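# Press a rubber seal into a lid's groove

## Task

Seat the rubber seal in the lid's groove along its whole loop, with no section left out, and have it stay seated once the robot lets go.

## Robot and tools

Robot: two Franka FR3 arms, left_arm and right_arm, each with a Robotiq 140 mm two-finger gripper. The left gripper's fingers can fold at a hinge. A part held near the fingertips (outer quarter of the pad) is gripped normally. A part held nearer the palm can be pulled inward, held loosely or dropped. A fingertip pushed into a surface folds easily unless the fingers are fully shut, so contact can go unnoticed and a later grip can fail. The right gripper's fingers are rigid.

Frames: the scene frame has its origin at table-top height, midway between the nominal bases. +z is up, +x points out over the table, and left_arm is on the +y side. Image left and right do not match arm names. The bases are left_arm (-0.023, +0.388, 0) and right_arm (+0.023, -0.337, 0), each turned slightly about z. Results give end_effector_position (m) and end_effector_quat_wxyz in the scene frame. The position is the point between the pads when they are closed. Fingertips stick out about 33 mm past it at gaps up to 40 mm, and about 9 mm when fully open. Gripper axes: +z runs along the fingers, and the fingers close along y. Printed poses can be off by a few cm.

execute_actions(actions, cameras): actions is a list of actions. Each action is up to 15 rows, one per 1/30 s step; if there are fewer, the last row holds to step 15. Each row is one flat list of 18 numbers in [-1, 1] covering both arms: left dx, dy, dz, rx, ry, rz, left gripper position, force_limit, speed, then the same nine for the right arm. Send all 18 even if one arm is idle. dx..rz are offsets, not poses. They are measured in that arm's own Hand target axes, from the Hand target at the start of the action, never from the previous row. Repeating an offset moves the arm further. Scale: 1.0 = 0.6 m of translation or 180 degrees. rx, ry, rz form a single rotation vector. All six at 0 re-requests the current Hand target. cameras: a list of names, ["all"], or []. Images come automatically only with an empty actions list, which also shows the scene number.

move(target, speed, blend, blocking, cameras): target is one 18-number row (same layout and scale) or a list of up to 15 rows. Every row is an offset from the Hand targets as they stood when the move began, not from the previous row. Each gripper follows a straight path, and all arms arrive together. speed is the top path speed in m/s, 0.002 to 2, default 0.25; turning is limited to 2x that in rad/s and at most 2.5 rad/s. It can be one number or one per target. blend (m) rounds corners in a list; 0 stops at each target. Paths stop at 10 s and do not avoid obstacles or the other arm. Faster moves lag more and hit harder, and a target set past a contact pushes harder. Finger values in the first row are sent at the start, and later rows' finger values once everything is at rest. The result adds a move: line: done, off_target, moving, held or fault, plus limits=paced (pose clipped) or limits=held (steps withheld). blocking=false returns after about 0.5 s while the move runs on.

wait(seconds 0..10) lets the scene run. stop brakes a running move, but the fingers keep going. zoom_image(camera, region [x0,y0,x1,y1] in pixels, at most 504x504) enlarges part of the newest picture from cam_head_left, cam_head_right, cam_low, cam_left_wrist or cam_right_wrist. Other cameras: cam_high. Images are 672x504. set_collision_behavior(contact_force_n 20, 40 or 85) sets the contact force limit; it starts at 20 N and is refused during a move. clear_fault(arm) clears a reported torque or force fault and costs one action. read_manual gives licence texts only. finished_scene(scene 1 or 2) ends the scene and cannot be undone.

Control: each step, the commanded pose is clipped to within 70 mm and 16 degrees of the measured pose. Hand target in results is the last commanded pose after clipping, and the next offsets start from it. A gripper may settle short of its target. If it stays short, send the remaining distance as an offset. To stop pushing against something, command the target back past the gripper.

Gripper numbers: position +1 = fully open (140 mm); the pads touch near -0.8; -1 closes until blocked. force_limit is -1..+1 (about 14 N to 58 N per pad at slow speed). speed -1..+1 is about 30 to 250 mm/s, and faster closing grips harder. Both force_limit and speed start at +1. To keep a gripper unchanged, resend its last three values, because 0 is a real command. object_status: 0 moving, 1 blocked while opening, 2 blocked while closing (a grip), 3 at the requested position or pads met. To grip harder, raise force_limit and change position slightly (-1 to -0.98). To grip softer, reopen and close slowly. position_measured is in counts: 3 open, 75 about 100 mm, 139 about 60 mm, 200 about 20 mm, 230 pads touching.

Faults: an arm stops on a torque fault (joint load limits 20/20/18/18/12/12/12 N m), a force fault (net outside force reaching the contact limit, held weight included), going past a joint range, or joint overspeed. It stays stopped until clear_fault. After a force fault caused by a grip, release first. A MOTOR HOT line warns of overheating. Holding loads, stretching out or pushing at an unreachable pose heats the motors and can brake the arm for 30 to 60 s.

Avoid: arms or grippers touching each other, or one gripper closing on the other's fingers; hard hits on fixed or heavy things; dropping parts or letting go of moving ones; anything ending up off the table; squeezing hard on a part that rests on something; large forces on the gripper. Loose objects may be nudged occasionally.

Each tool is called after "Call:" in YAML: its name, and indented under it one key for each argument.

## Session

Scene 1 done. Now survey scene 2.

Call:
execute_actions:
  actions: []

Scene clock: 0.00 s.
left_arm: end_effector_position=(+0.5287, +0.2181, +0.2410) position_measured=3 object_status=3 end_effector_quat_wxyz=(+0.201, +0.953, +0.159, -0.164) | right_arm: end_effector_position=(+0.3331, -0.0117, +0.3039) position_measured=3 object_status=3 end_effector_quat_wxyz=(-0.226, -0.013, +0.897, +0.380)
Joint positions: left_arm=[-0.13 0.264 0.045 -1.71 -0.48 1.702 -1.825] | right_arm=[0.373 -0.244 -0.064 -2.346 0.86 1.695 1.513]
Joint velocities: within noise
Joint torques (N m): no reading
External joint torques (N m): no reading
Flange force (N): no reading
Hand target: left_arm +0.5287, +0.2181, +0.2410; +0.201, +0.953, +0.159, -0.164 | right_arm +0.3331, -0.0117, +0.3039; -0.226, -0.013, +0.897, +0.380
Tool commands: left_gripper/position=+1.0 left_gripper/force_limit=+1.0 left_gripper/speed=+1.0 right_gripper/position=+1.0 right_gripper/force_limit=+1.0 right_gripper/speed=+1.0
camera_calibration:
cam_left_wrist: T_world_to_cam=[[0.354164, -0.869671, 0.343861, -0.0717431], [-0.762163, -0.0553492, 0.645015, 0.261219], [-0.541918, -0.490519, -0.682434, 0.702667], [0, 0, 0, 1]] pos_world=[0.605289, 0.296737, 0.335704]
cam_right_wrist: T_world_to_cam=[[0.128012, 0.715355, 0.686935, -0.231471], [0.987044, -0.0243338, -0.158597, -0.271543], [-0.0967373, 0.698337, -0.709202, 0.398979], [0, 0, 0, 1]] pos_world=[0.336252, -0.119645, 0.398896]

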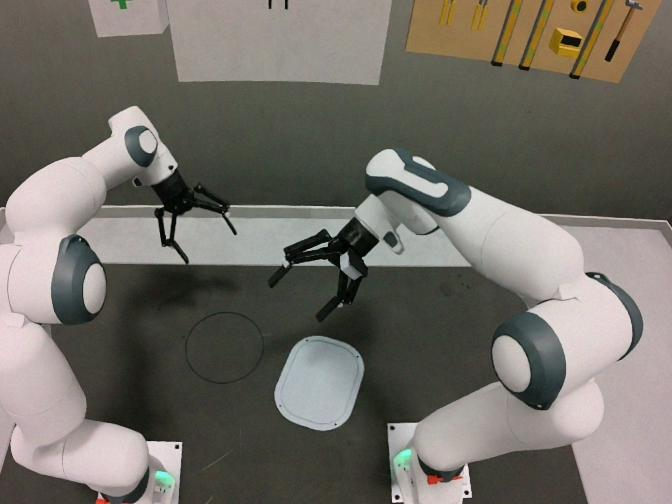

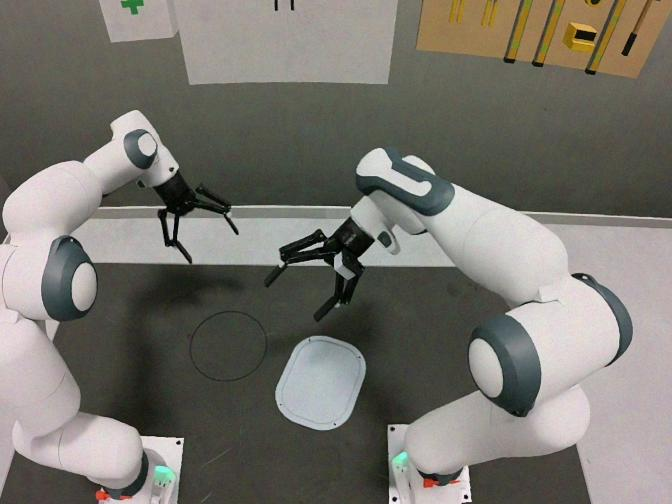

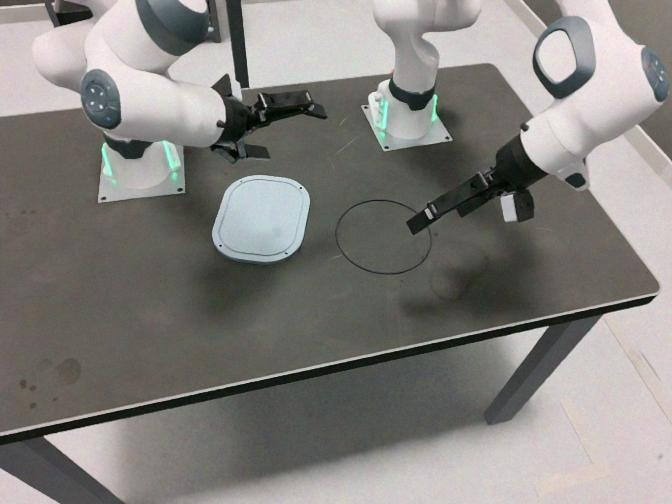

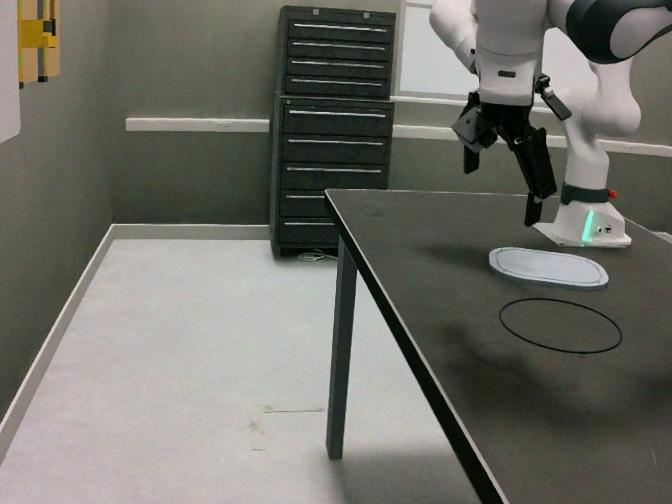

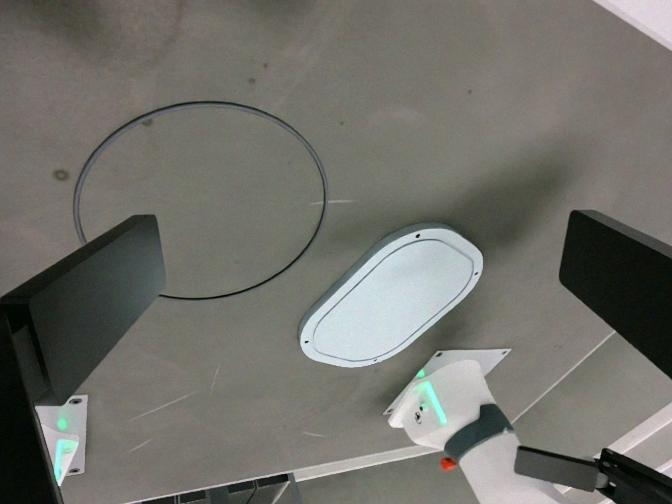

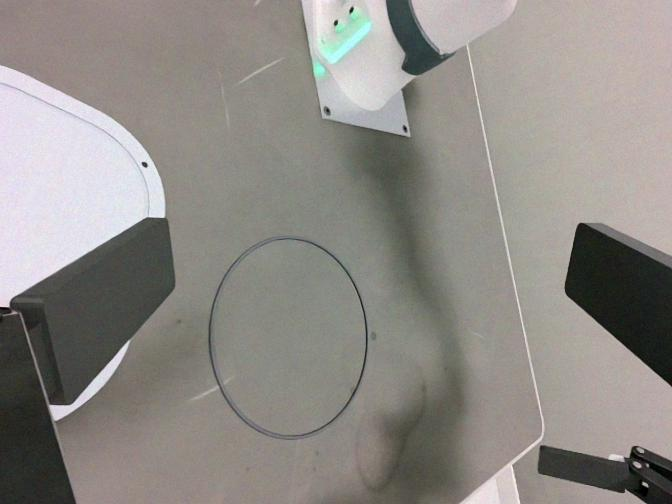

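Call:
move:
  target:
    - [-0.207,-0.008,-0.027,0.138,0.0973,0.146,1,1,1, 0.072,-0.066,-0.127,0.263,-0.127,-0.043,1,1,1]
  speed: 0.15
  cameras: ["all"]

Scene clock: 150.93 s.
left_arm: end_effector_position=(+0.4194, +0.1998, +0.2995) position_measured=3 object_status=3 end_effector_quat_wxyz=(+0.000, +0.998, -0.068, -0.003) | right_arm: end_effector_position=(+0.3205, -0.0981, +0.3406) position_measured=3 object_status=3 end_effector_quat_wxyz=(+0.001, -0.090, +0.996, +0.002)
Joint positions: left_arm=[-0.3 -0.246 -0.12 -2.131 -0.033 1.882 -1.808] | right_arm=[0.226 -0.619 0.376 -2.305 0.22 1.72 1.853]
Joint velocities: left_arm=[within noise] | right_arm=[0 -0.002 0.001 0 0.002 -0.001 0.007]
Joint torques (N m): left_arm=[-0.52 -24.36 -0.13 25.85 1.38 2.55 0] | right_arm=[-0.38 -9.4 -6.31 24.01 0.46 2.28 0.28]
External joint torques (N m): left_arm=[-0.6 -0.63 -0.88 1.16 0.53 -0.06 0] | right_arm=[-0.45 -0.51 0.48 -0.23 -0.4 -0.19 0.28]
Flange force (N): left_arm=[1.5 1.8 -2.9] | right_arm=[1.4 0.0 0.2]
Hand target: left_arm +0.4198, +0.1998, +0.3003; -0.001, +0.998, -0.069, -0.001 | right_arm +0.3201, -0.0998, +0.3401; +0.001, -0.087, +0.996, +0.000
Off the commanded pose: left_arm 0.001 m, 0 deg | right_arm 0.002 m, 0 deg.
move: done
camera_calibration:
cam_left_wrist: T_world_to_cam=[[-0.155231, -0.987841, 0.00855795, 0.268574], [-0.925156, 0.148407, 0.349374, 0.255331], [-0.346396, 0.0463161, -0.936944, 0.561337], [0, 0, 0, 1]] pos_world=[0.472357, 0.201417, 0.434437]
cam_right_wrist: T_world_to_cam=[[-0.196197, 0.980534, -0.00776723, 0.173237], [0.924392, 0.187595, 0.332126, -0.381688], [0.327118, 0.0579823, -0.943203, 0.365237], [0, 0, 0, 1]] pos_world=[0.267343, -0.11944, 0.472607]

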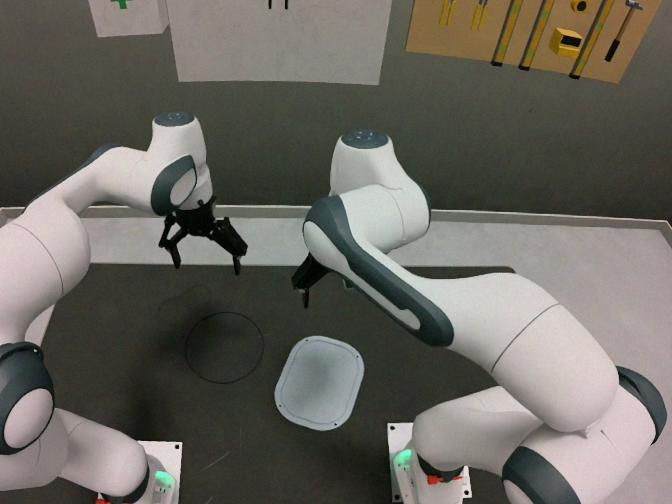

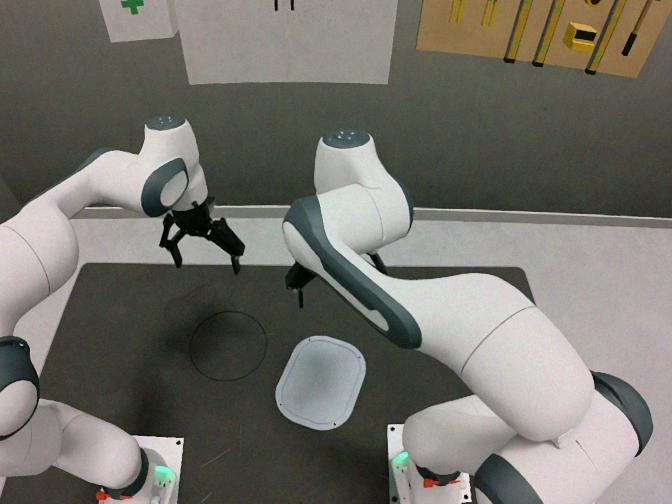

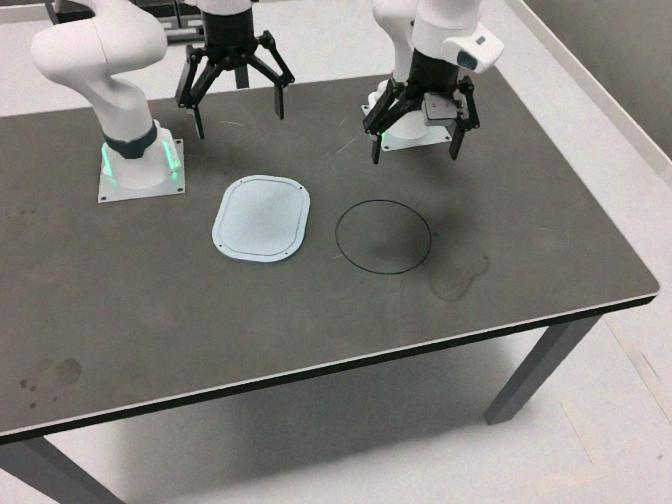

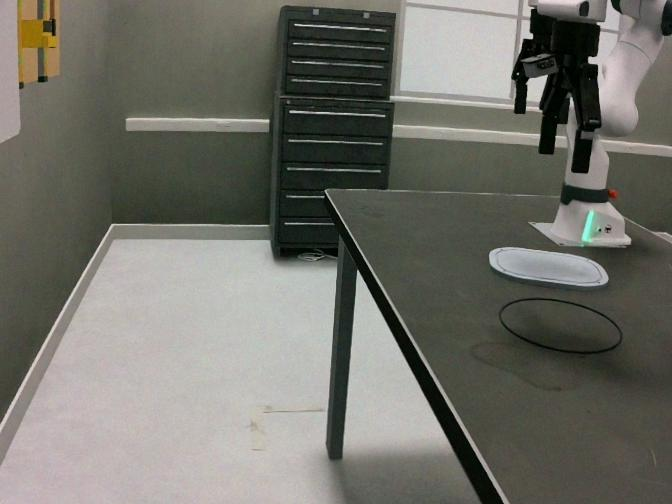

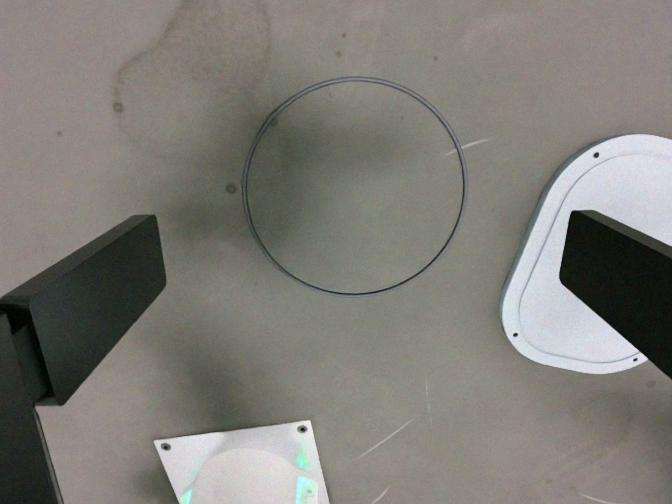

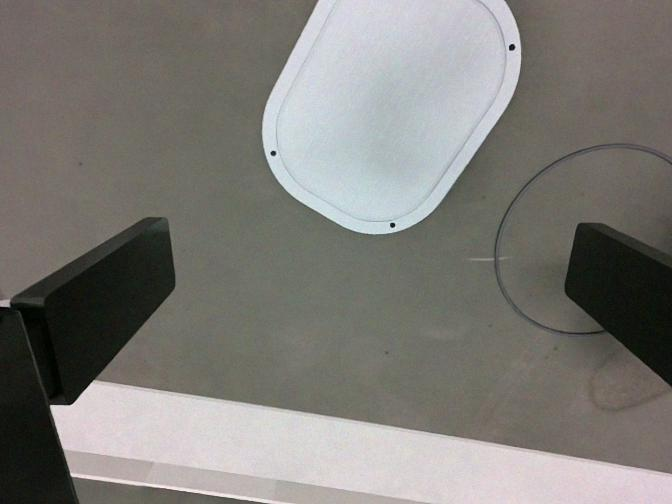

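Call:
set_collision_behavior:
  contact_force_n: 40

Call:
move:
  target:
    - [0,0,0,0,0,0,-0.444,-1,-0.5, 0,0,0,0,0,-0.467,-1,-1,-0.5]
    - [0,0,0,0,0,0,-0.444,-1,-0.5, -0.038,-0.0085,0.10,0,0,-0.933,-1,-1,-0.5]
  speed: [0.35,0.35]
  cameras: ["cam_right_wrist","cam_left_wrist"]

Set on each arm: contact force limit 40 N; load limits (N m) waist: 35, shoulder: 35, upper arm roll: 32, elbow: 30, forearm roll: 12, wrist pitch: 12, wrist roll: 12.

Scene clock: 259.57 s.
left_arm: end_effector_position=(+0.4194, +0.1998, +0.2995) position_measured=185 object_status=3 end_effector_quat_wxyz=(+0.000, +0.998, -0.068, -0.003) | right_arm: end_effector_position=(+0.3428, -0.1002, +0.2797) position_measured=232 object_status=3 end_effector_quat_wxyz=(-0.001, +1.000, -0.021, +0.000)
Joint positions: left_arm=[-0.3 -0.246 -0.12 -2.131 -0.033 1.882 -1.808] | right_arm=[1.632 -0.737 -0.766 -2.387 -0.496 1.781 -0.446]
Joint velocities: left_arm=[within noise] | right_arm=[0 0 0 0.001 -0.001 0 -0.004]
Joint torques (N m): left_arm=[-0.55 -24.33 -0.12 25.85 1.39 2.54 0.04] | right_arm=[-0.21 -1.88 13.28 22.45 0.37 2.45 -0.16]
External joint torques (N m): left_arm=[-0.54 -0.53 -0.78 1.13 0.54 -0.07 0.04] | right_arm=[-0.13 -0.34 0.48 0.38 -0.39 -0.17 -0.16]
Flange force (N): left_arm=[1.7 1.6 -2.8] | right_arm=[-0.7 1.6 -1.6]
Hand target: left_arm +0.4198, +0.1998, +0.3003; -0.001, +0.998, -0.069, -0.001 | right_arm +0.3435, -0.1009, +0.2801; +0.000, +1.000, -0.018, +0.001
Off the commanded pose: left_arm 0.001 m, 0 deg | right_arm 0.001 m, 0 deg.
move: done
camera_calibration:
cam_left_wrist: T_world_to_cam=[[-0.155272, -0.987836, 0.00845087, 0.268638], [-0.925195, 0.148413, 0.349268, 0.255394], [-0.346274, 0.0464127, -0.936985, 0.561277], [0, 0, 0, 1]] pos_world=[0.472356, 0.201416, 0.434437]
cam_right_wrist: T_world_to_cam=[[-0.0262172, -0.999573, -0.0129088, -0.076002], [-0.943903, 0.0205007, 0.329586, 0.242747], [-0.32918, 0.0208255, -0.944037, 0.522125], [0, 0, 0, 1]] pos_world=[0.399011, -0.0918195, 0.411918]
Images, in order (width x height): cam_left_wrist 672x504, cam_right_wrist 672x504.

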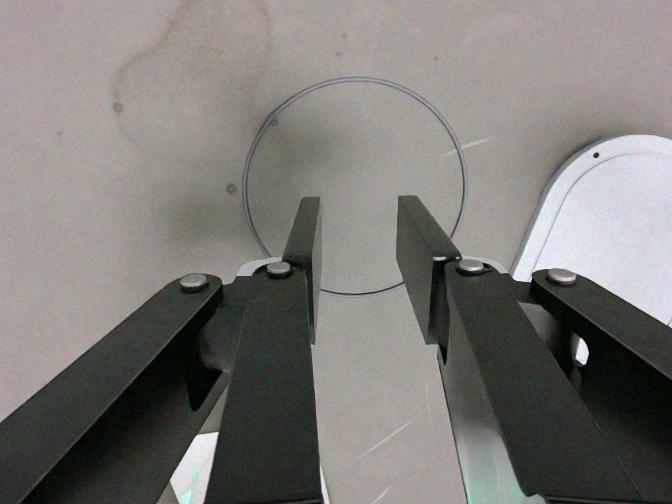

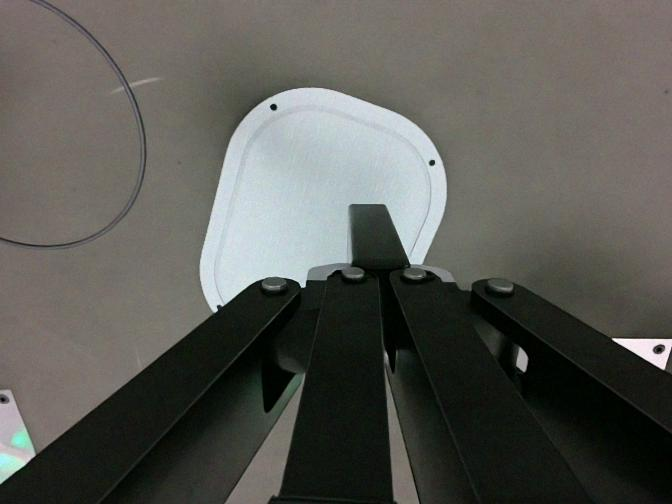

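Call:
move:
  target:
    - [0,0,0,0,0,0,-0.444,-1,-0.5, -0.002,-0.005,0.2,0,0,0,-1,-1,-0.5]
    - [0,0,0,0,0,0,-0.444,-1,-0.5, -0.002,-0.005,0.373,0,0,0,-1,-1,-0.5]
  speed: [0.12,0.06]
  cameras: ["cam_right_wrist"]

Scene clock: 289.00 s.
left_arm: end_effector_position=(+0.4194, +0.1998, +0.2995) position_measured=185 object_status=3 end_effector_quat_wxyz=(+0.000, +0.998, -0.068, -0.003) | right_arm: end_effector_position=(+0.3418, -0.0989, +0.0560) position_measured=232 object_status=3 end_effector_quat_wxyz=(+0.001, +1.000, -0.020, -0.001)
Joint positions: left_arm=[-0.3 -0.246 -0.12 -2.131 -0.033 1.882 -1.808] | right_arm=[1.875 -0.392 -1.279 -2.689 -0.63 2.468 -0.436]
Joint velocities: left_arm=[within noise] | right_arm=[0.001 0 -0.002 0 0 0.004 0]
Joint torques (N m): left_arm=[-0.56 -24.31 -0.09 25.9 1.38 2.55 0.05] | right_arm=[0.12 -1.48 9 17.19 0.35 2.89 -0.13]
External joint torques (N m): left_arm=[-0.54 -0.53 -0.74 1.16 0.53 -0.07 0.05] | right_arm=[0.13 0.3 0.29 -0.11 -0.13 0.26 -0.13]
Flange force (N): left_arm=[1.8 1.6 -2.9] | right_arm=[-0.3 -0.3 1.3]
Hand target: left_arm +0.4198, +0.1998, +0.3003; -0.001, +0.998, -0.069, -0.001 | right_arm +0.3427, -0.0979, +0.0563; +0.000, +1.000, -0.018, +0.001
Off the commanded pose: left_arm 0.001 m, 0 deg | right_arm 0.001 m, 0 deg.
move: done
camera_calibration:
cam_right_wrist: T_world_to_cam=[[-0.0240925, -0.999667, -0.00929433, -0.0786504], [-0.943608, 0.0196689, 0.33048, 0.31526], [-0.330187, 0.0167323, -0.943767, 0.310492], [0, 0, 0, 1]] pos_world=[0.398108, -0.0900202, 0.188114]
Images, in order (width x height): cam_right_wrist 672x504.

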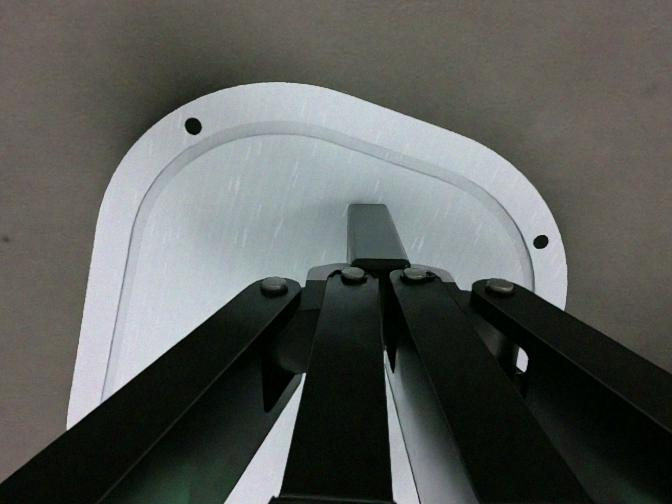

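Call:
wait:
  seconds: 0.1
  cameras: ["cam_head_left","cam_high","cam_low"]

Scene clock: 294.37 s.
left_arm: end_effector_position=(+0.4194, +0.1998, +0.2995) position_measured=185 object_status=3 end_effector_quat_wxyz=(+0.000, +0.998, -0.068, -0.003) | right_arm: end_effector_position=(+0.3419, -0.0987, +0.0560) position_measured=232 object_status=3 end_effector_quat_wxyz=(+0.001, +1.000, -0.020, +0.000)
Joint positions: left_arm=[-0.3 -0.246 -0.12 -2.131 -0.033 1.882 -1.808] | right_arm=[1.875 -0.392 -1.279 -2.689 -0.63 2.469 -0.436]
Joint torques (N m): left_arm=[-0.53 -24.35 -0.1 25.88 1.38 2.53 0.06] | right_arm=[-0.22 -1.46 8.98 17.15 0.35 2.86 -0.13]
External joint torques (N m): left_arm=[-0.49 -0.59 -0.73 1.14 0.53 -0.08 0.06] | right_arm=[-0.25 0.28 0.22 -0.16 -0.13 0.23 -0.13]
Flange force (N): left_arm=[1.6 1.5 -2.9] | right_arm=[-1.3 1.5 -0.1]
Hand target: left_arm +0.4198, +0.1998, +0.3003; -0.001, +0.998, -0.069, -0.001 | right_arm +0.3427, -0.0979, +0.0563; +0.000, +1.000, -0.018, +0.001
Tool commands: left_gripper/position=-0.444 left_gripper/force_limit=-1.0 left_gripper/speed=-0.5 right_gripper/position=-1.0 right_gripper/force_limit=-1.0 right_gripper/speed=-0.5
Off the commanded pose: left_arm 0.001 m, 0 deg | right_arm 0.001 m, 0 deg.
wait: 0.10 s; at rest from the start
Images, in order (width x height): cam_head_left 672x504, cam_high 672x504, cam_low 672x504.

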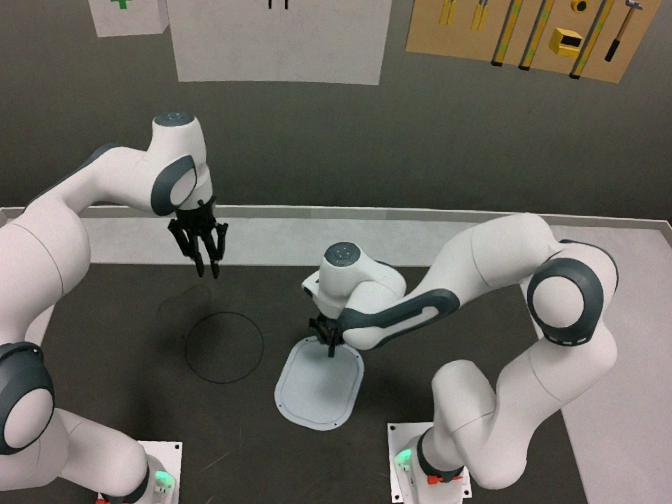

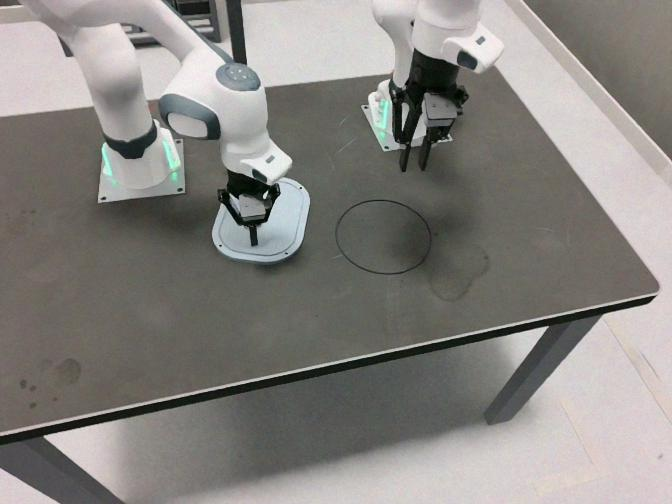

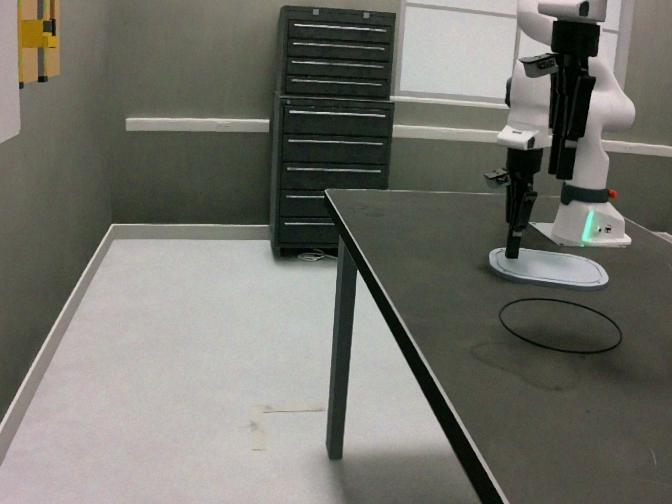

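Call:
move:
  target:
    - [0,0,0,0,0,0,-0.444,-1,-0.5, 0,0,0.008,0,0,0,-1,-1,-0.5]
    - [0,0,0,0,0,0,-0.444,-1,-0.5, 0,0,0.0135,0,0,0,-1,-1,-0.5]
  speed: [0.03,0.01]

Scene clock: 320.33 s.
left_arm: end_effector_position=(+0.4194, +0.1998, +0.2995) position_measured=185 object_status=3 end_effector_quat_wxyz=(+0.000, +0.998, -0.068, -0.003) | right_arm: end_effector_position=(+0.3430, -0.0985, +0.0495) position_measured=232 object_status=3 end_effector_quat_wxyz=(+0.001, +1.000, -0.021, +0.000)
Joint positions: left_arm=[-0.3 -0.246 -0.12 -2.131 -0.033 1.882 -1.808] | right_arm=[1.916 -0.374 -1.325 -2.688 -0.63 2.492 -0.437]
Joint torques (N m): left_arm=[-0.54 -24.34 -0.08 25.85 1.37 2.53 0.03] | right_arm=[0.96 0.91 6.45 14.74 -0.05 4.04 -0.13]
External joint torques (N m): left_arm=[-0.47 -0.58 -0.67 1.17 0.53 -0.07 0.03] | right_arm=[0.98 2.09 -2.02 -2.38 -0.52 1.4 -0.13]
Flange force (N): left_arm=[1.7 1.5 -2.9] | right_arm=[0.0 0.0 0.0]
Hand target: left_arm +0.4198, +0.1998, +0.3003; -0.001, +0.998, -0.069, -0.001 | right_arm +0.3427, -0.0979, +0.0482; +0.000, +1.000, -0.018, +0.001
Off the commanded pose: left_arm 0.001 m, 0 deg | right_arm 0.001 m, 0 deg.
move: done

Call:
move:
  target:
    - [0,0,0,0,0,0,-0.444,-1,-0.5, 0,0,-0.33,0,0,0,-1,-1,-0.5]
    - [0,0,0,0,0,0,-0.444,-1,-0.5, 0,0,-0.33,0,0,0.467,-1,-1,-0.5]
    - [0,0,0,0,0,0,-0.444,-1,-0.5, 0,0,-0.33,0,0,0.933,-1,-1,-0.5]
  speed: [0.12,0.35,0.35]

Scene clock: 368.73 s.
left_arm: end_effector_position=(+0.4194, +0.1998, +0.2995) position_measured=185 object_status=3 end_effector_quat_wxyz=(+0.000, +0.998, -0.068, -0.003) | right_arm: end_effector_position=(+0.3429, -0.0983, +0.2454) position_measured=232 object_status=3 end_effector_quat_wxyz=(+0.001, -0.091, +0.996, -0.001)
Joint positions: left_arm=[-0.3 -0.246 -0.12 -2.131 -0.033 1.882 -1.808] | right_arm=[0.372 -0.498 0.283 -2.482 0.144 1.999 1.909]
Joint velocities: left_arm=[within noise] | right_arm=[0 0 -0.002 0 0 -0.001 0.005]
Joint torques (N m): left_arm=[-0.52 -24.36 -0.05 25.87 1.37 2.54 0.04] | right_arm=[-0.96 -14.46 -3.03 24.86 0.93 2.28 0.22]
External joint torques (N m): left_arm=[-0.59 -0.48 -0.81 1.09 0.52 -0.08 0.04] | right_arm=[-1.04 -0.69 0.98 0.45 0.15 -0.17 0.22]
Flange force (N): left_arm=[1.8 1.7 -2.8] | right_arm=[0.6 1.0 -1.6]
Hand target: left_arm +0.4198, +0.1998, +0.3003; -0.001, +0.998, -0.069, -0.001 | right_arm +0.3425, -0.0978, +0.2462; +0.001, -0.087, +0.996, +0.000
Off the commanded pose: left_arm 0.001 m, 0 deg | right_arm 0.001 m, 0 deg.
move: done

Call:
move:
  target:
    - [0,0,0,0,0,0,-0.444,-1,-0.5, 0,0,0.315,0,0,0,-1,-1,-0.5]
    - [0,0,0,0,0,0,-0.444,-1,-0.5, 0,0,0.325,0,0,0,-1,-1,-0.5]
    - [0,0,0,0,0,0,-0.444,-1,-0.5, 0,0,0.332,0,0,0,-1,-1,-0.5]
  speed: [0.08,0.02,0.01]

Scene clock: 378.87 s.
left_arm: end_effector_position=(+0.4194, +0.1998, +0.2995) position_measured=185 object_status=3 end_effector_quat_wxyz=(+0.000, +0.998, -0.068, -0.003) | right_arm: end_effector_position=(+0.3424, -0.0974, +0.0492) position_measured=232 object_status=3 end_effector_quat_wxyz=(+0.000, -0.089, +0.996, +0.000)
Joint positions: left_arm=[-0.3 -0.246 -0.12 -2.131 -0.033 1.882 -1.808] | right_arm=[0.326 -0.125 0.377 -2.724 0.089 2.606 1.974]
Joint velocities: left_arm=[within noise] | right_arm=[0.001 0 0.002 0 -0.002 0 0.005]
Joint torques (N m): left_arm=[-0.51 -24.3 -0.08 25.86 1.38 2.53 0.05] | right_arm=[-1.28 -17.31 -0.28 17.3 -0.12 3.62 0.22]
External joint torques (N m): left_arm=[-0.54 -0.49 -0.79 1.12 0.52 -0.09 0.05] | right_arm=[-1.3 2.96 0.91 -1.33 -0.56 1.16 0.22]
Flange force (N): left_arm=[1.8 1.6 -2.8] | right_arm=[-5.8 2.8 15.7]
Hand target: left_arm +0.4198, +0.1998, +0.3003; -0.001, +0.998, -0.069, -0.001 | right_arm +0.3427, -0.0979, +0.0470; +0.001, -0.087, +0.996, +0.000
Off the commanded pose: left_arm 0.001 m, 0 deg | right_arm 0.002 m, 0 deg.
move: done

Call:
move:
  target:
    - [0,0,0,0,0,0,-0.444,-1,-0.5, -0.117,-0.002,0.0006,0,0,0,-1,-1,-0.5]
  speed: [0.03]
  cameras: ["cam_right_wrist","cam_head_left"]

Scene clock: 389.50 s.
left_arm: end_effector_position=(+0.4194, +0.1998, +0.2995) position_measured=185 object_status=3 end_effector_quat_wxyz=(+0.000, +0.998, -0.068, -0.003) | right_arm: end_effector_position=(+0.4112, -0.0838, +0.0494) position_measured=232 object_status=3 end_effector_quat_wxyz=(+0.002, -0.091, +0.996, +0.001)
Joint positions: left_arm=[-0.3 -0.246 -0.12 -2.131 -0.033 1.882 -1.808] | right_arm=[0.274 0.046 0.344 -2.524 -0.029 2.572 1.989]
Joint torques (N m): left_arm=[-0.54 -24.34 -0.1 25.92 1.38 2.55 0.04] | right_arm=[-2.3 -24.37 -1.07 18.89 -0.28 3.08 0.28]
External joint torques (N m): left_arm=[-0.63 -0.62 -0.87 1.26 0.52 -0.05 0.04] | right_arm=[-2.28 2.36 -1.53 -0.34 -0.75 0.6 0.28]
Flange force (N): left_arm=[1.8 1.8 -3.1] | right_arm=[-6.9 -0.8 9.9]
Hand target: left_arm +0.4198, +0.1998, +0.3003; -0.001, +0.998, -0.069, -0.001 | right_arm +0.4121, -0.0869, +0.0468; +0.001, -0.087, +0.996, +0.000
Off the commanded pose: left_arm 0.001 m, 0 deg | right_arm 0.004 m, 0 deg.
move: off_target (right_arm)
camera_calibration:
cam_right_wrist: T_world_to_cam=[[-0.19733, 0.980283, -0.0102794, 0.175338], [0.923442, 0.189388, 0.333747, -0.370994], [0.329114, 0.056366, -0.942607, 0.059072], [0, 0, 0, 1]] pos_world=[0.357749, -0.104948, 0.181302]
Images, in order (width x height): cam_head_left 672x504, cam_right_wrist 672x504.

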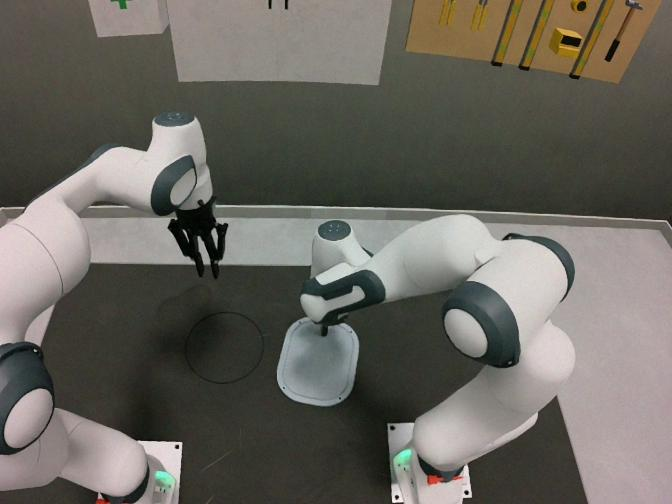

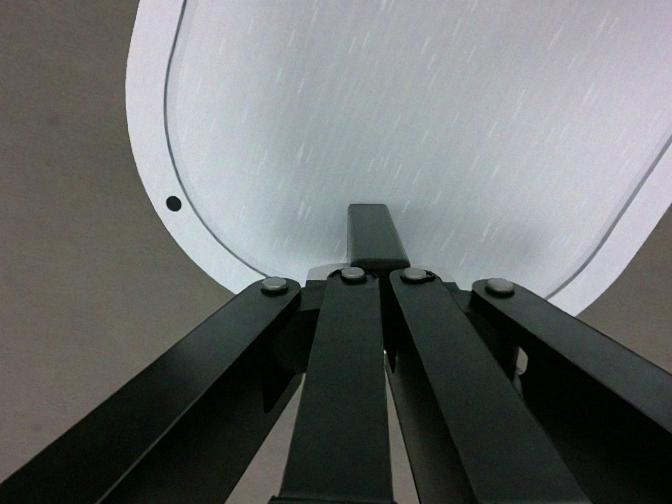

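Call:
move:
  target:
    - [0,0,0,0,0,0,-0.444,-1,-0.5, -0.117,-0.002,0.0015,0,0,0,-1,-1,-0.5]
  speed: [0.03]
  cameras: ["cam_right_wrist","cam_head_left"]

Scene clock: 400.73 s.
left_arm: end_effector_position=(+0.4194, +0.1998, +0.2995) position_measured=185 object_status=3 end_effector_quat_wxyz=(+0.000, +0.998, -0.068, -0.003) | right_arm: end_effector_position=(+0.4809, -0.0725, +0.0496) position_measured=232 object_status=3 end_effector_quat_wxyz=(+0.003, -0.087, +0.996, +0.002)
Joint positions: left_arm=[-0.3 -0.246 -0.12 -2.131 -0.033 1.882 -1.808] | right_arm=[0.272 0.209 0.292 -2.301 -0.099 2.505 1.99]
Joint velocities: left_arm=[within noise] | right_arm=[0 0.003 0.001 0.004 0 -0.004 0]
Joint torques (N m): left_arm=[-0.53 -24.38 -0.1 25.88 1.38 2.54 0.08] | right_arm=[-2.13 -30.6 0.4 19.67 -0.37 2.98 0.01]
External joint torques (N m): left_arm=[-0.5 -0.53 -0.73 1.11 0.54 -0.07 0.08] | right_arm=[-2.16 2.86 -1.66 -0.46 -0.89 0.5 0.01]
Flange force (N): left_arm=[1.7 1.5 -2.8] | right_arm=[-6.1 -1.4 8.7]
Hand target: left_arm +0.4198, +0.1998, +0.3003; -0.001, +0.998, -0.069, -0.001 | right_arm +0.4814, -0.0759, +0.0460; +0.001, -0.087, +0.996, +0.000
Off the commanded pose: left_arm 0.001 m, 0 deg | right_arm 0.005 m, 0 deg.
move: off_target (right_arm)
camera_calibration:
cam_right_wrist: T_world_to_cam=[[-0.190402, 0.981663, -0.0092575, 0.174737], [0.924573, 0.182483, 0.334462, -0.438674], [0.330018, 0.0551229, -0.942364, 0.0351899], [0, 0, 0, 1]] pos_world=[0.427243, -0.0934221, 0.181499]
Images, in order (width x height): cam_head_left 672x504, cam_right_wrist 672x504.

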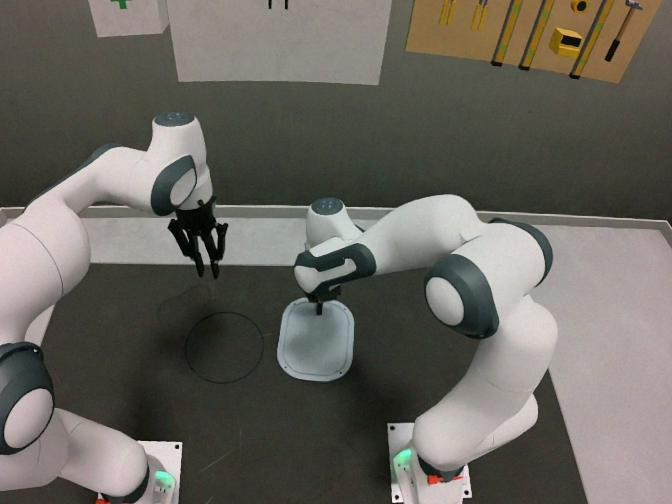

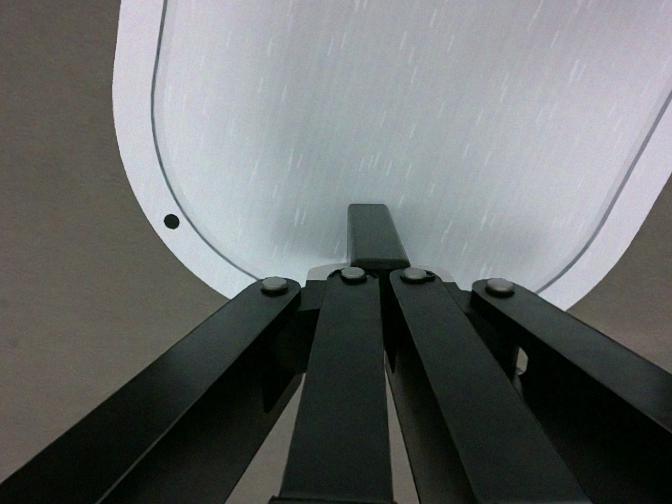

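Call:
move:
  target:
    - [0,0,0,0,0,0,-0.444,-1,-0.5, 0,0,-0.06,0,0,0,-1,-1,-0.5]
    - [0,0,0,0,0,0,-0.444,-1,-0.5, 0.0,0,-0.40,0,0,0,-1,-1,-0.5]
  speed: [0.05,0.12]
  cameras: ["cam_right_wrist","cam_left_wrist"]

Scene clock: 411.77 s.
left_arm: end_effector_position=(+0.4194, +0.1998, +0.2995) position_measured=185 object_status=3 end_effector_quat_wxyz=(+0.000, +0.998, -0.068, -0.003) | right_arm: end_effector_position=(+0.4818, -0.0759, +0.2864) position_measured=232 object_status=3 end_effector_quat_wxyz=(+0.003, -0.086, +0.996, -0.001)
Joint positions: left_arm=[-0.3 -0.246 -0.12 -2.131 -0.033 1.882 -1.808] | right_arm=[0.258 -0.109 0.293 -2.018 0.029 1.917 1.896]
Joint velocities: left_arm=[within noise] | right_arm=[0 0.002 0.001 0.001 0.001 -0.005 -0.001]
Joint torques (N m): left_arm=[-0.53 -24.32 -0.06 25.88 1.39 2.53 0.04] | right_arm=[-0.56 -27.34 -0.84 25.3 0.95 2.35 -0.15]
External joint torques (N m): left_arm=[-0.45 -0.49 -0.65 1.14 0.54 -0.08 0.04] | right_arm=[-0.6 -0.05 0.23 0.46 0.15 -0.12 -0.15]
Flange force (N): left_arm=[1.9 1.4 -2.9] | right_arm=[-1.4 -0.1 -1.3]
Hand target: left_arm +0.4198, +0.1998, +0.3003; -0.001, +0.998, -0.069, -0.001 | right_arm +0.4811, -0.0759, +0.2860; +0.001, -0.087, +0.996, +0.000
Off the commanded pose: left_arm 0.001 m, 0 deg | right_arm 0.001 m, 0 deg.
move: done
camera_calibration:
cam_left_wrist: T_world_to_cam=[[-0.155272, -0.987836, 0.00845087, 0.268638], [-0.925195, 0.148413, 0.349268, 0.255394], [-0.346274, 0.0464127, -0.936985, 0.561277], [0, 0, 0, 1]] pos_world=[0.472356, 0.201416, 0.434437]
cam_right_wrist: T_world_to_cam=[[-0.187082, 0.982235, -0.0146696, 0.180415], [0.924775, 0.181135, 0.334635, -0.518353], [0.331347, 0.0490379, -0.942234, 0.257043], [0, 0, 0, 1]] pos_world=[0.427942, -0.095923, 0.4183]
Images, in order (width x height): cam_left_wrist 672x504, cam_right_wrist 672x504.

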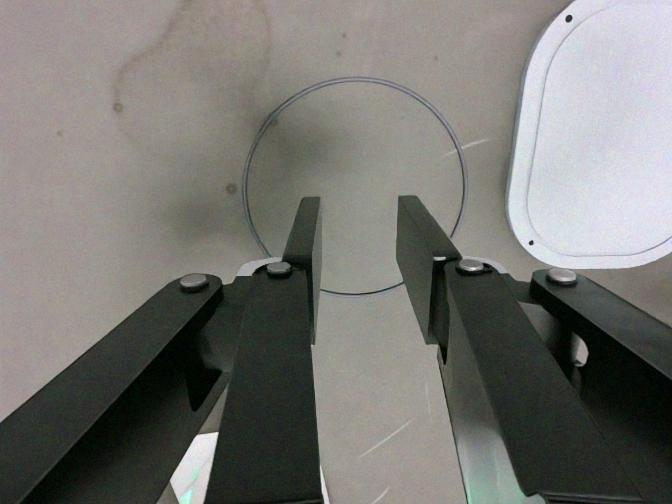

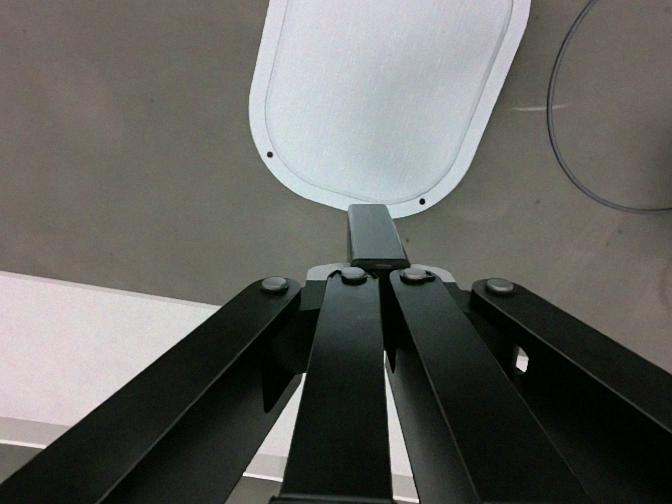

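Call:
move:
  target:
    - [0,0,0,0,0,0,-0.444,-1,-0.5, -0.1063,-0.0594,0.21,0,0,0,-1,-1,-0.5]
    - [0,0,0,0,0,0,-0.444,-1,-0.5, -0.1063,-0.0594,0.21,0,0,-0.455,-1,-1,-0.5]
    - [0,0,0,0,0,0,-0.444,-1,-0.5, -0.1063,-0.0594,0.21,0,0,-0.911,-1,-1,-0.5]
  speed: [0.12,0.3,0.3]
  cameras: ["cam_right_wrist","cam_head_left"]

Scene clock: 441.83 s.
left_arm: end_effector_position=(+0.4194, +0.1998, +0.2995) position_measured=185 object_status=3 end_effector_quat_wxyz=(+0.000, +0.998, -0.068, -0.003) | right_arm: end_effector_position=(+0.5504, -0.0997, +0.1612) position_measured=232 object_status=3 end_effector_quat_wxyz=(+0.000, +0.998, -0.056, +0.001)
Joint positions: left_arm=[-0.3 -0.246 -0.12 -2.131 -0.033 1.882 -1.808] | right_arm=[-0.354 0.224 0.859 -2.031 -0.207 2.17 -0.892]
Joint velocities: left_arm=[within noise] | right_arm=[0 0.001 0.001 0 0.001 0.001 -0.005]
Joint torques (N m): left_arm=[-0.52 -24.32 -0.09 25.85 1.38 2.54 0.01] | right_arm=[-0.95 -26.64 6.69 22.81 0.55 2.91 -0.24]
External joint torques (N m): left_arm=[-0.48 -0.57 -0.72 1.13 0.53 -0.07 0.01] | right_arm=[-0.7 -0.11 1.32 -0.51 -0.12 0.26 -0.24]
Flange force (N): left_arm=[1.7 1.6 -2.9] | right_arm=[-4.5 3.4 -0.4]
Hand target: left_arm +0.4198, +0.1998, +0.3003; -0.001, +0.998, -0.069, -0.001 | right_arm +0.5503, -0.0999, +0.1601; +0.000, +0.999, -0.053, +0.001
Off the commanded pose: left_arm 0.001 m, 0 deg | right_arm 0.001 m, 0 deg.
move: done
camera_calibration:
cam_right_wrist: T_world_to_cam=[[-0.0947854, -0.995434, -0.0112431, -0.0337136], [-0.940884, 0.0858903, 0.327659, 0.482933], [-0.325198, 0.0416357, -0.944729, 0.478594], [0, 0, 0, 1]] pos_world=[0.606826, -0.0949655, 0.293525]
Images, in order (width x height): cam_head_left 672x504, cam_right_wrist 672x504.

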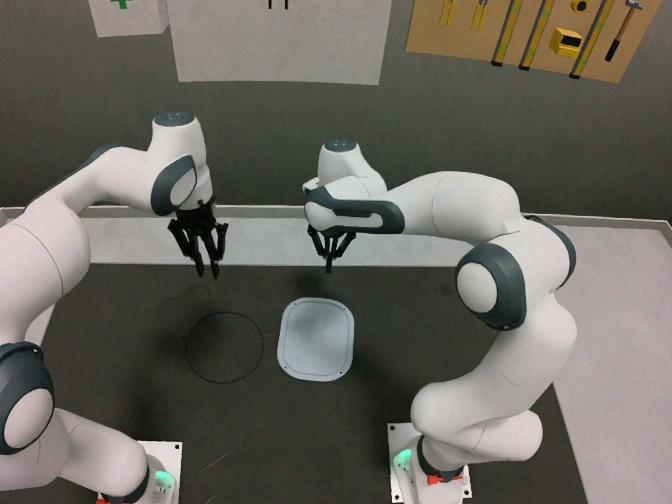

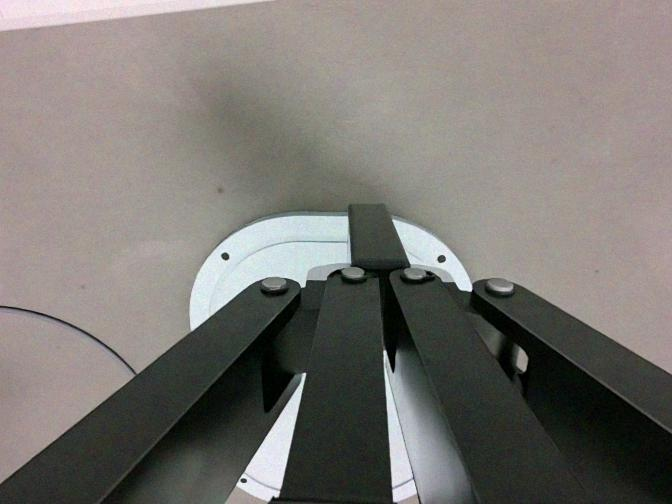

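Call:
move:
  target:
    - [0,0,0,0,0,0,-0.444,-1,-0.5, 0,0,0,0,0,0.455,-1,-1,-0.5]
    - [0,0,0,0,0,0,-0.444,-1,-0.5, 0,0,0,0,0,0.911,-1,-1,-0.5]
  speed: [0.35,0.35]

Scene clock: 465.63 s.
left_arm: end_effector_position=(+0.4194, +0.1998, +0.2995) position_measured=185 object_status=3 end_effector_quat_wxyz=(+0.000, +0.998, -0.068, -0.003) | right_arm: end_effector_position=(+0.5506, -0.0994, +0.1608) position_measured=232 object_status=3 end_effector_quat_wxyz=(+0.002, -0.089, +0.996, +0.001)
Joint positions: left_arm=[-0.3 -0.246 -0.12 -2.131 -0.033 1.882 -1.808] | right_arm=[0.225 0.153 0.249 -2.038 -0.044 2.19 1.847]
Joint velocities: left_arm=[within noise] | right_arm=[0 -0.001 -0.002 0 0.001 0 0.005]
Joint torques (N m): left_arm=[-0.53 -24.34 -0.04 25.88 1.37 2.56 0.04] | right_arm=[-0.2 -35.51 1.62 23.92 0.28 2.29 0.22]
External joint torques (N m): left_arm=[-0.45 -0.59 -0.62 1.22 0.53 -0.04 0.04] | right_arm=[-0.23 -0.17 0.24 0.44 -0.41 -0.17 0.22]
Flange force (N): left_arm=[1.9 1.4 -3.0] | right_arm=[-1.6 0.8 -0.9]
Hand target: left_arm +0.4198, +0.1998, +0.3003; -0.001, +0.998, -0.069, -0.001 | right_arm +0.5503, -0.0999, +0.1601; +0.001, -0.087, +0.996, +0.000
Off the commanded pose: left_arm 0.001 m, 0 deg | right_arm 0.001 m, 0 deg.
move: done

Call:
move:
  target:
    - [0,0,0,0,0,0,-0.444,-1,-0.5, 0.142,0.059,-0.083,0,0,0,-1,-1,-0.5]
    - [0,0,0,0,0,0,-0.444,-1,-0.5, 0.142,0.059,-0.083,0,0,-0.455,-1,-1,-0.5]
  speed: [0.12,0.35]

Scene clock: 485.00 s.
left_arm: end_effector_position=(+0.4194, +0.1998, +0.2995) position_measured=185 object_status=3 end_effector_quat_wxyz=(+0.000, +0.998, -0.068, -0.003) | right_arm: end_effector_position=(+0.4614, -0.0802, +0.2113) position_measured=232 object_status=3 end_effector_quat_wxyz=(-0.002, +0.717, -0.697, +0.002)
Joint positions: left_arm=[-0.3 -0.246 -0.12 -2.131 -0.033 1.882 -1.808] | right_arm=[0.441 -0.112 0.131 -2.222 0.012 2.115 0.494]
Joint velocities: left_arm=[within noise] | right_arm=[0.001 0 -0.001 0.001 0 0 -0.005]
Joint torques (N m): left_arm=[-0.53 -24.31 -0.04 25.88 1.39 2.54 0.05] | right_arm=[-0.34 -27.68 -0.2 23.84 0.8 2.59 -0.2]
External joint torques (N m): left_arm=[-0.51 -0.46 -0.68 1.12 0.54 -0.07 0.05] | right_arm=[-0.27 0.03 0.43 -0.31 0.16 0.04 -0.2]
Flange force (N): left_arm=[2.0 1.5 -2.8] | right_arm=[0.6 0.9 0.6]
Hand target: left_arm +0.4198, +0.1998, +0.3003; -0.001, +0.998, -0.069, -0.001 | right_arm +0.4601, -0.0798, +0.2097; +0.000, +0.719, -0.695, +0.001
Off the commanded pose: left_arm 0.001 m, 0 deg | right_arm 0.002 m, 0 deg.
move: done

Call:
move:
  target:
    - [0,0,0,0,0,0,-0.444,-1,-0.5, 0,0,0,0,0,-0.456,-1,-1,-0.5]
  speed: [0.35]
  cameras: ["cam_right_wrist"]

Scene clock: 493.10 s.
left_arm: end_effector_position=(+0.4194, +0.1998, +0.2995) position_measured=185 object_status=3 end_effector_quat_wxyz=(+0.000, +0.998, -0.068, -0.003) | right_arm: end_effector_position=(+0.4605, -0.0807, +0.2102) position_measured=232 object_status=3 end_effector_quat_wxyz=(+0.001, +0.998, -0.055, +0.002)
Joint positions: left_arm=[-0.3 -0.246 -0.12 -2.131 -0.033 1.882 -1.808] | right_arm=[0.609 -0.111 -0.034 -2.224 -0.009 2.116 -0.922]
Joint velocities: left_arm=[within noise] | right_arm=[0 0.001 0 0 0.001 0 -0.008]
Joint torques (N m): left_arm=[-0.51 -24.3 -0.04 25.87 1.39 2.54 0.01] | right_arm=[-0.38 -28.14 0.34 24.55 0.85 2.69 -0.16]
External joint torques (N m): left_arm=[-0.5 -0.56 -0.71 1.17 0.54 -0.07 0.01] | right_arm=[-0.38 0.14 0.32 0.31 0.15 0.03 -0.16]
Flange force (N): left_arm=[1.8 1.6 -2.9] | right_arm=[1.3 -0.6 -0.3]
Hand target: left_arm +0.4198, +0.1998, +0.3003; -0.001, +0.998, -0.069, -0.001 | right_arm +0.4601, -0.0798, +0.2097; +0.000, +0.999, -0.053, +0.001
Off the commanded pose: left_arm 0.001 m, 0 deg | right_arm 0.001 m, 0 deg.
move: done
camera_calibration:
cam_right_wrist: T_world_to_cam=[[-0.0933195, -0.995582, -0.0103526, -0.0236704], [-0.941654, 0.0848778, 0.325705, 0.381353], [-0.323387, 0.0401432, -0.945415, 0.493948], [0, 0, 0, 1]] pos_world=[0.51663, -0.0757629, 0.342532]
Images, in order (width x height): cam_right_wrist 672x504.

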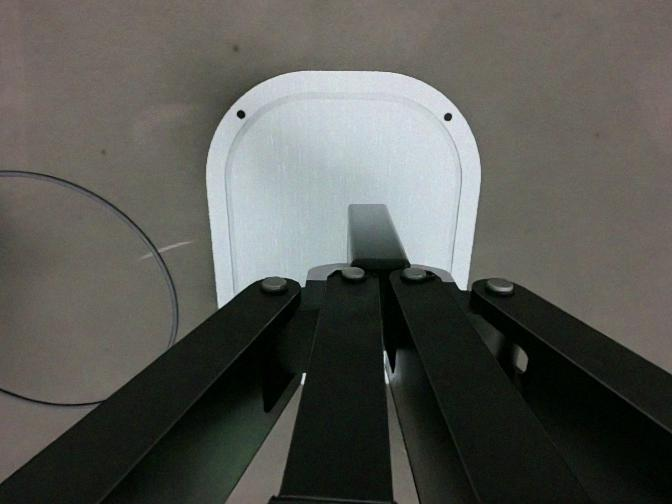

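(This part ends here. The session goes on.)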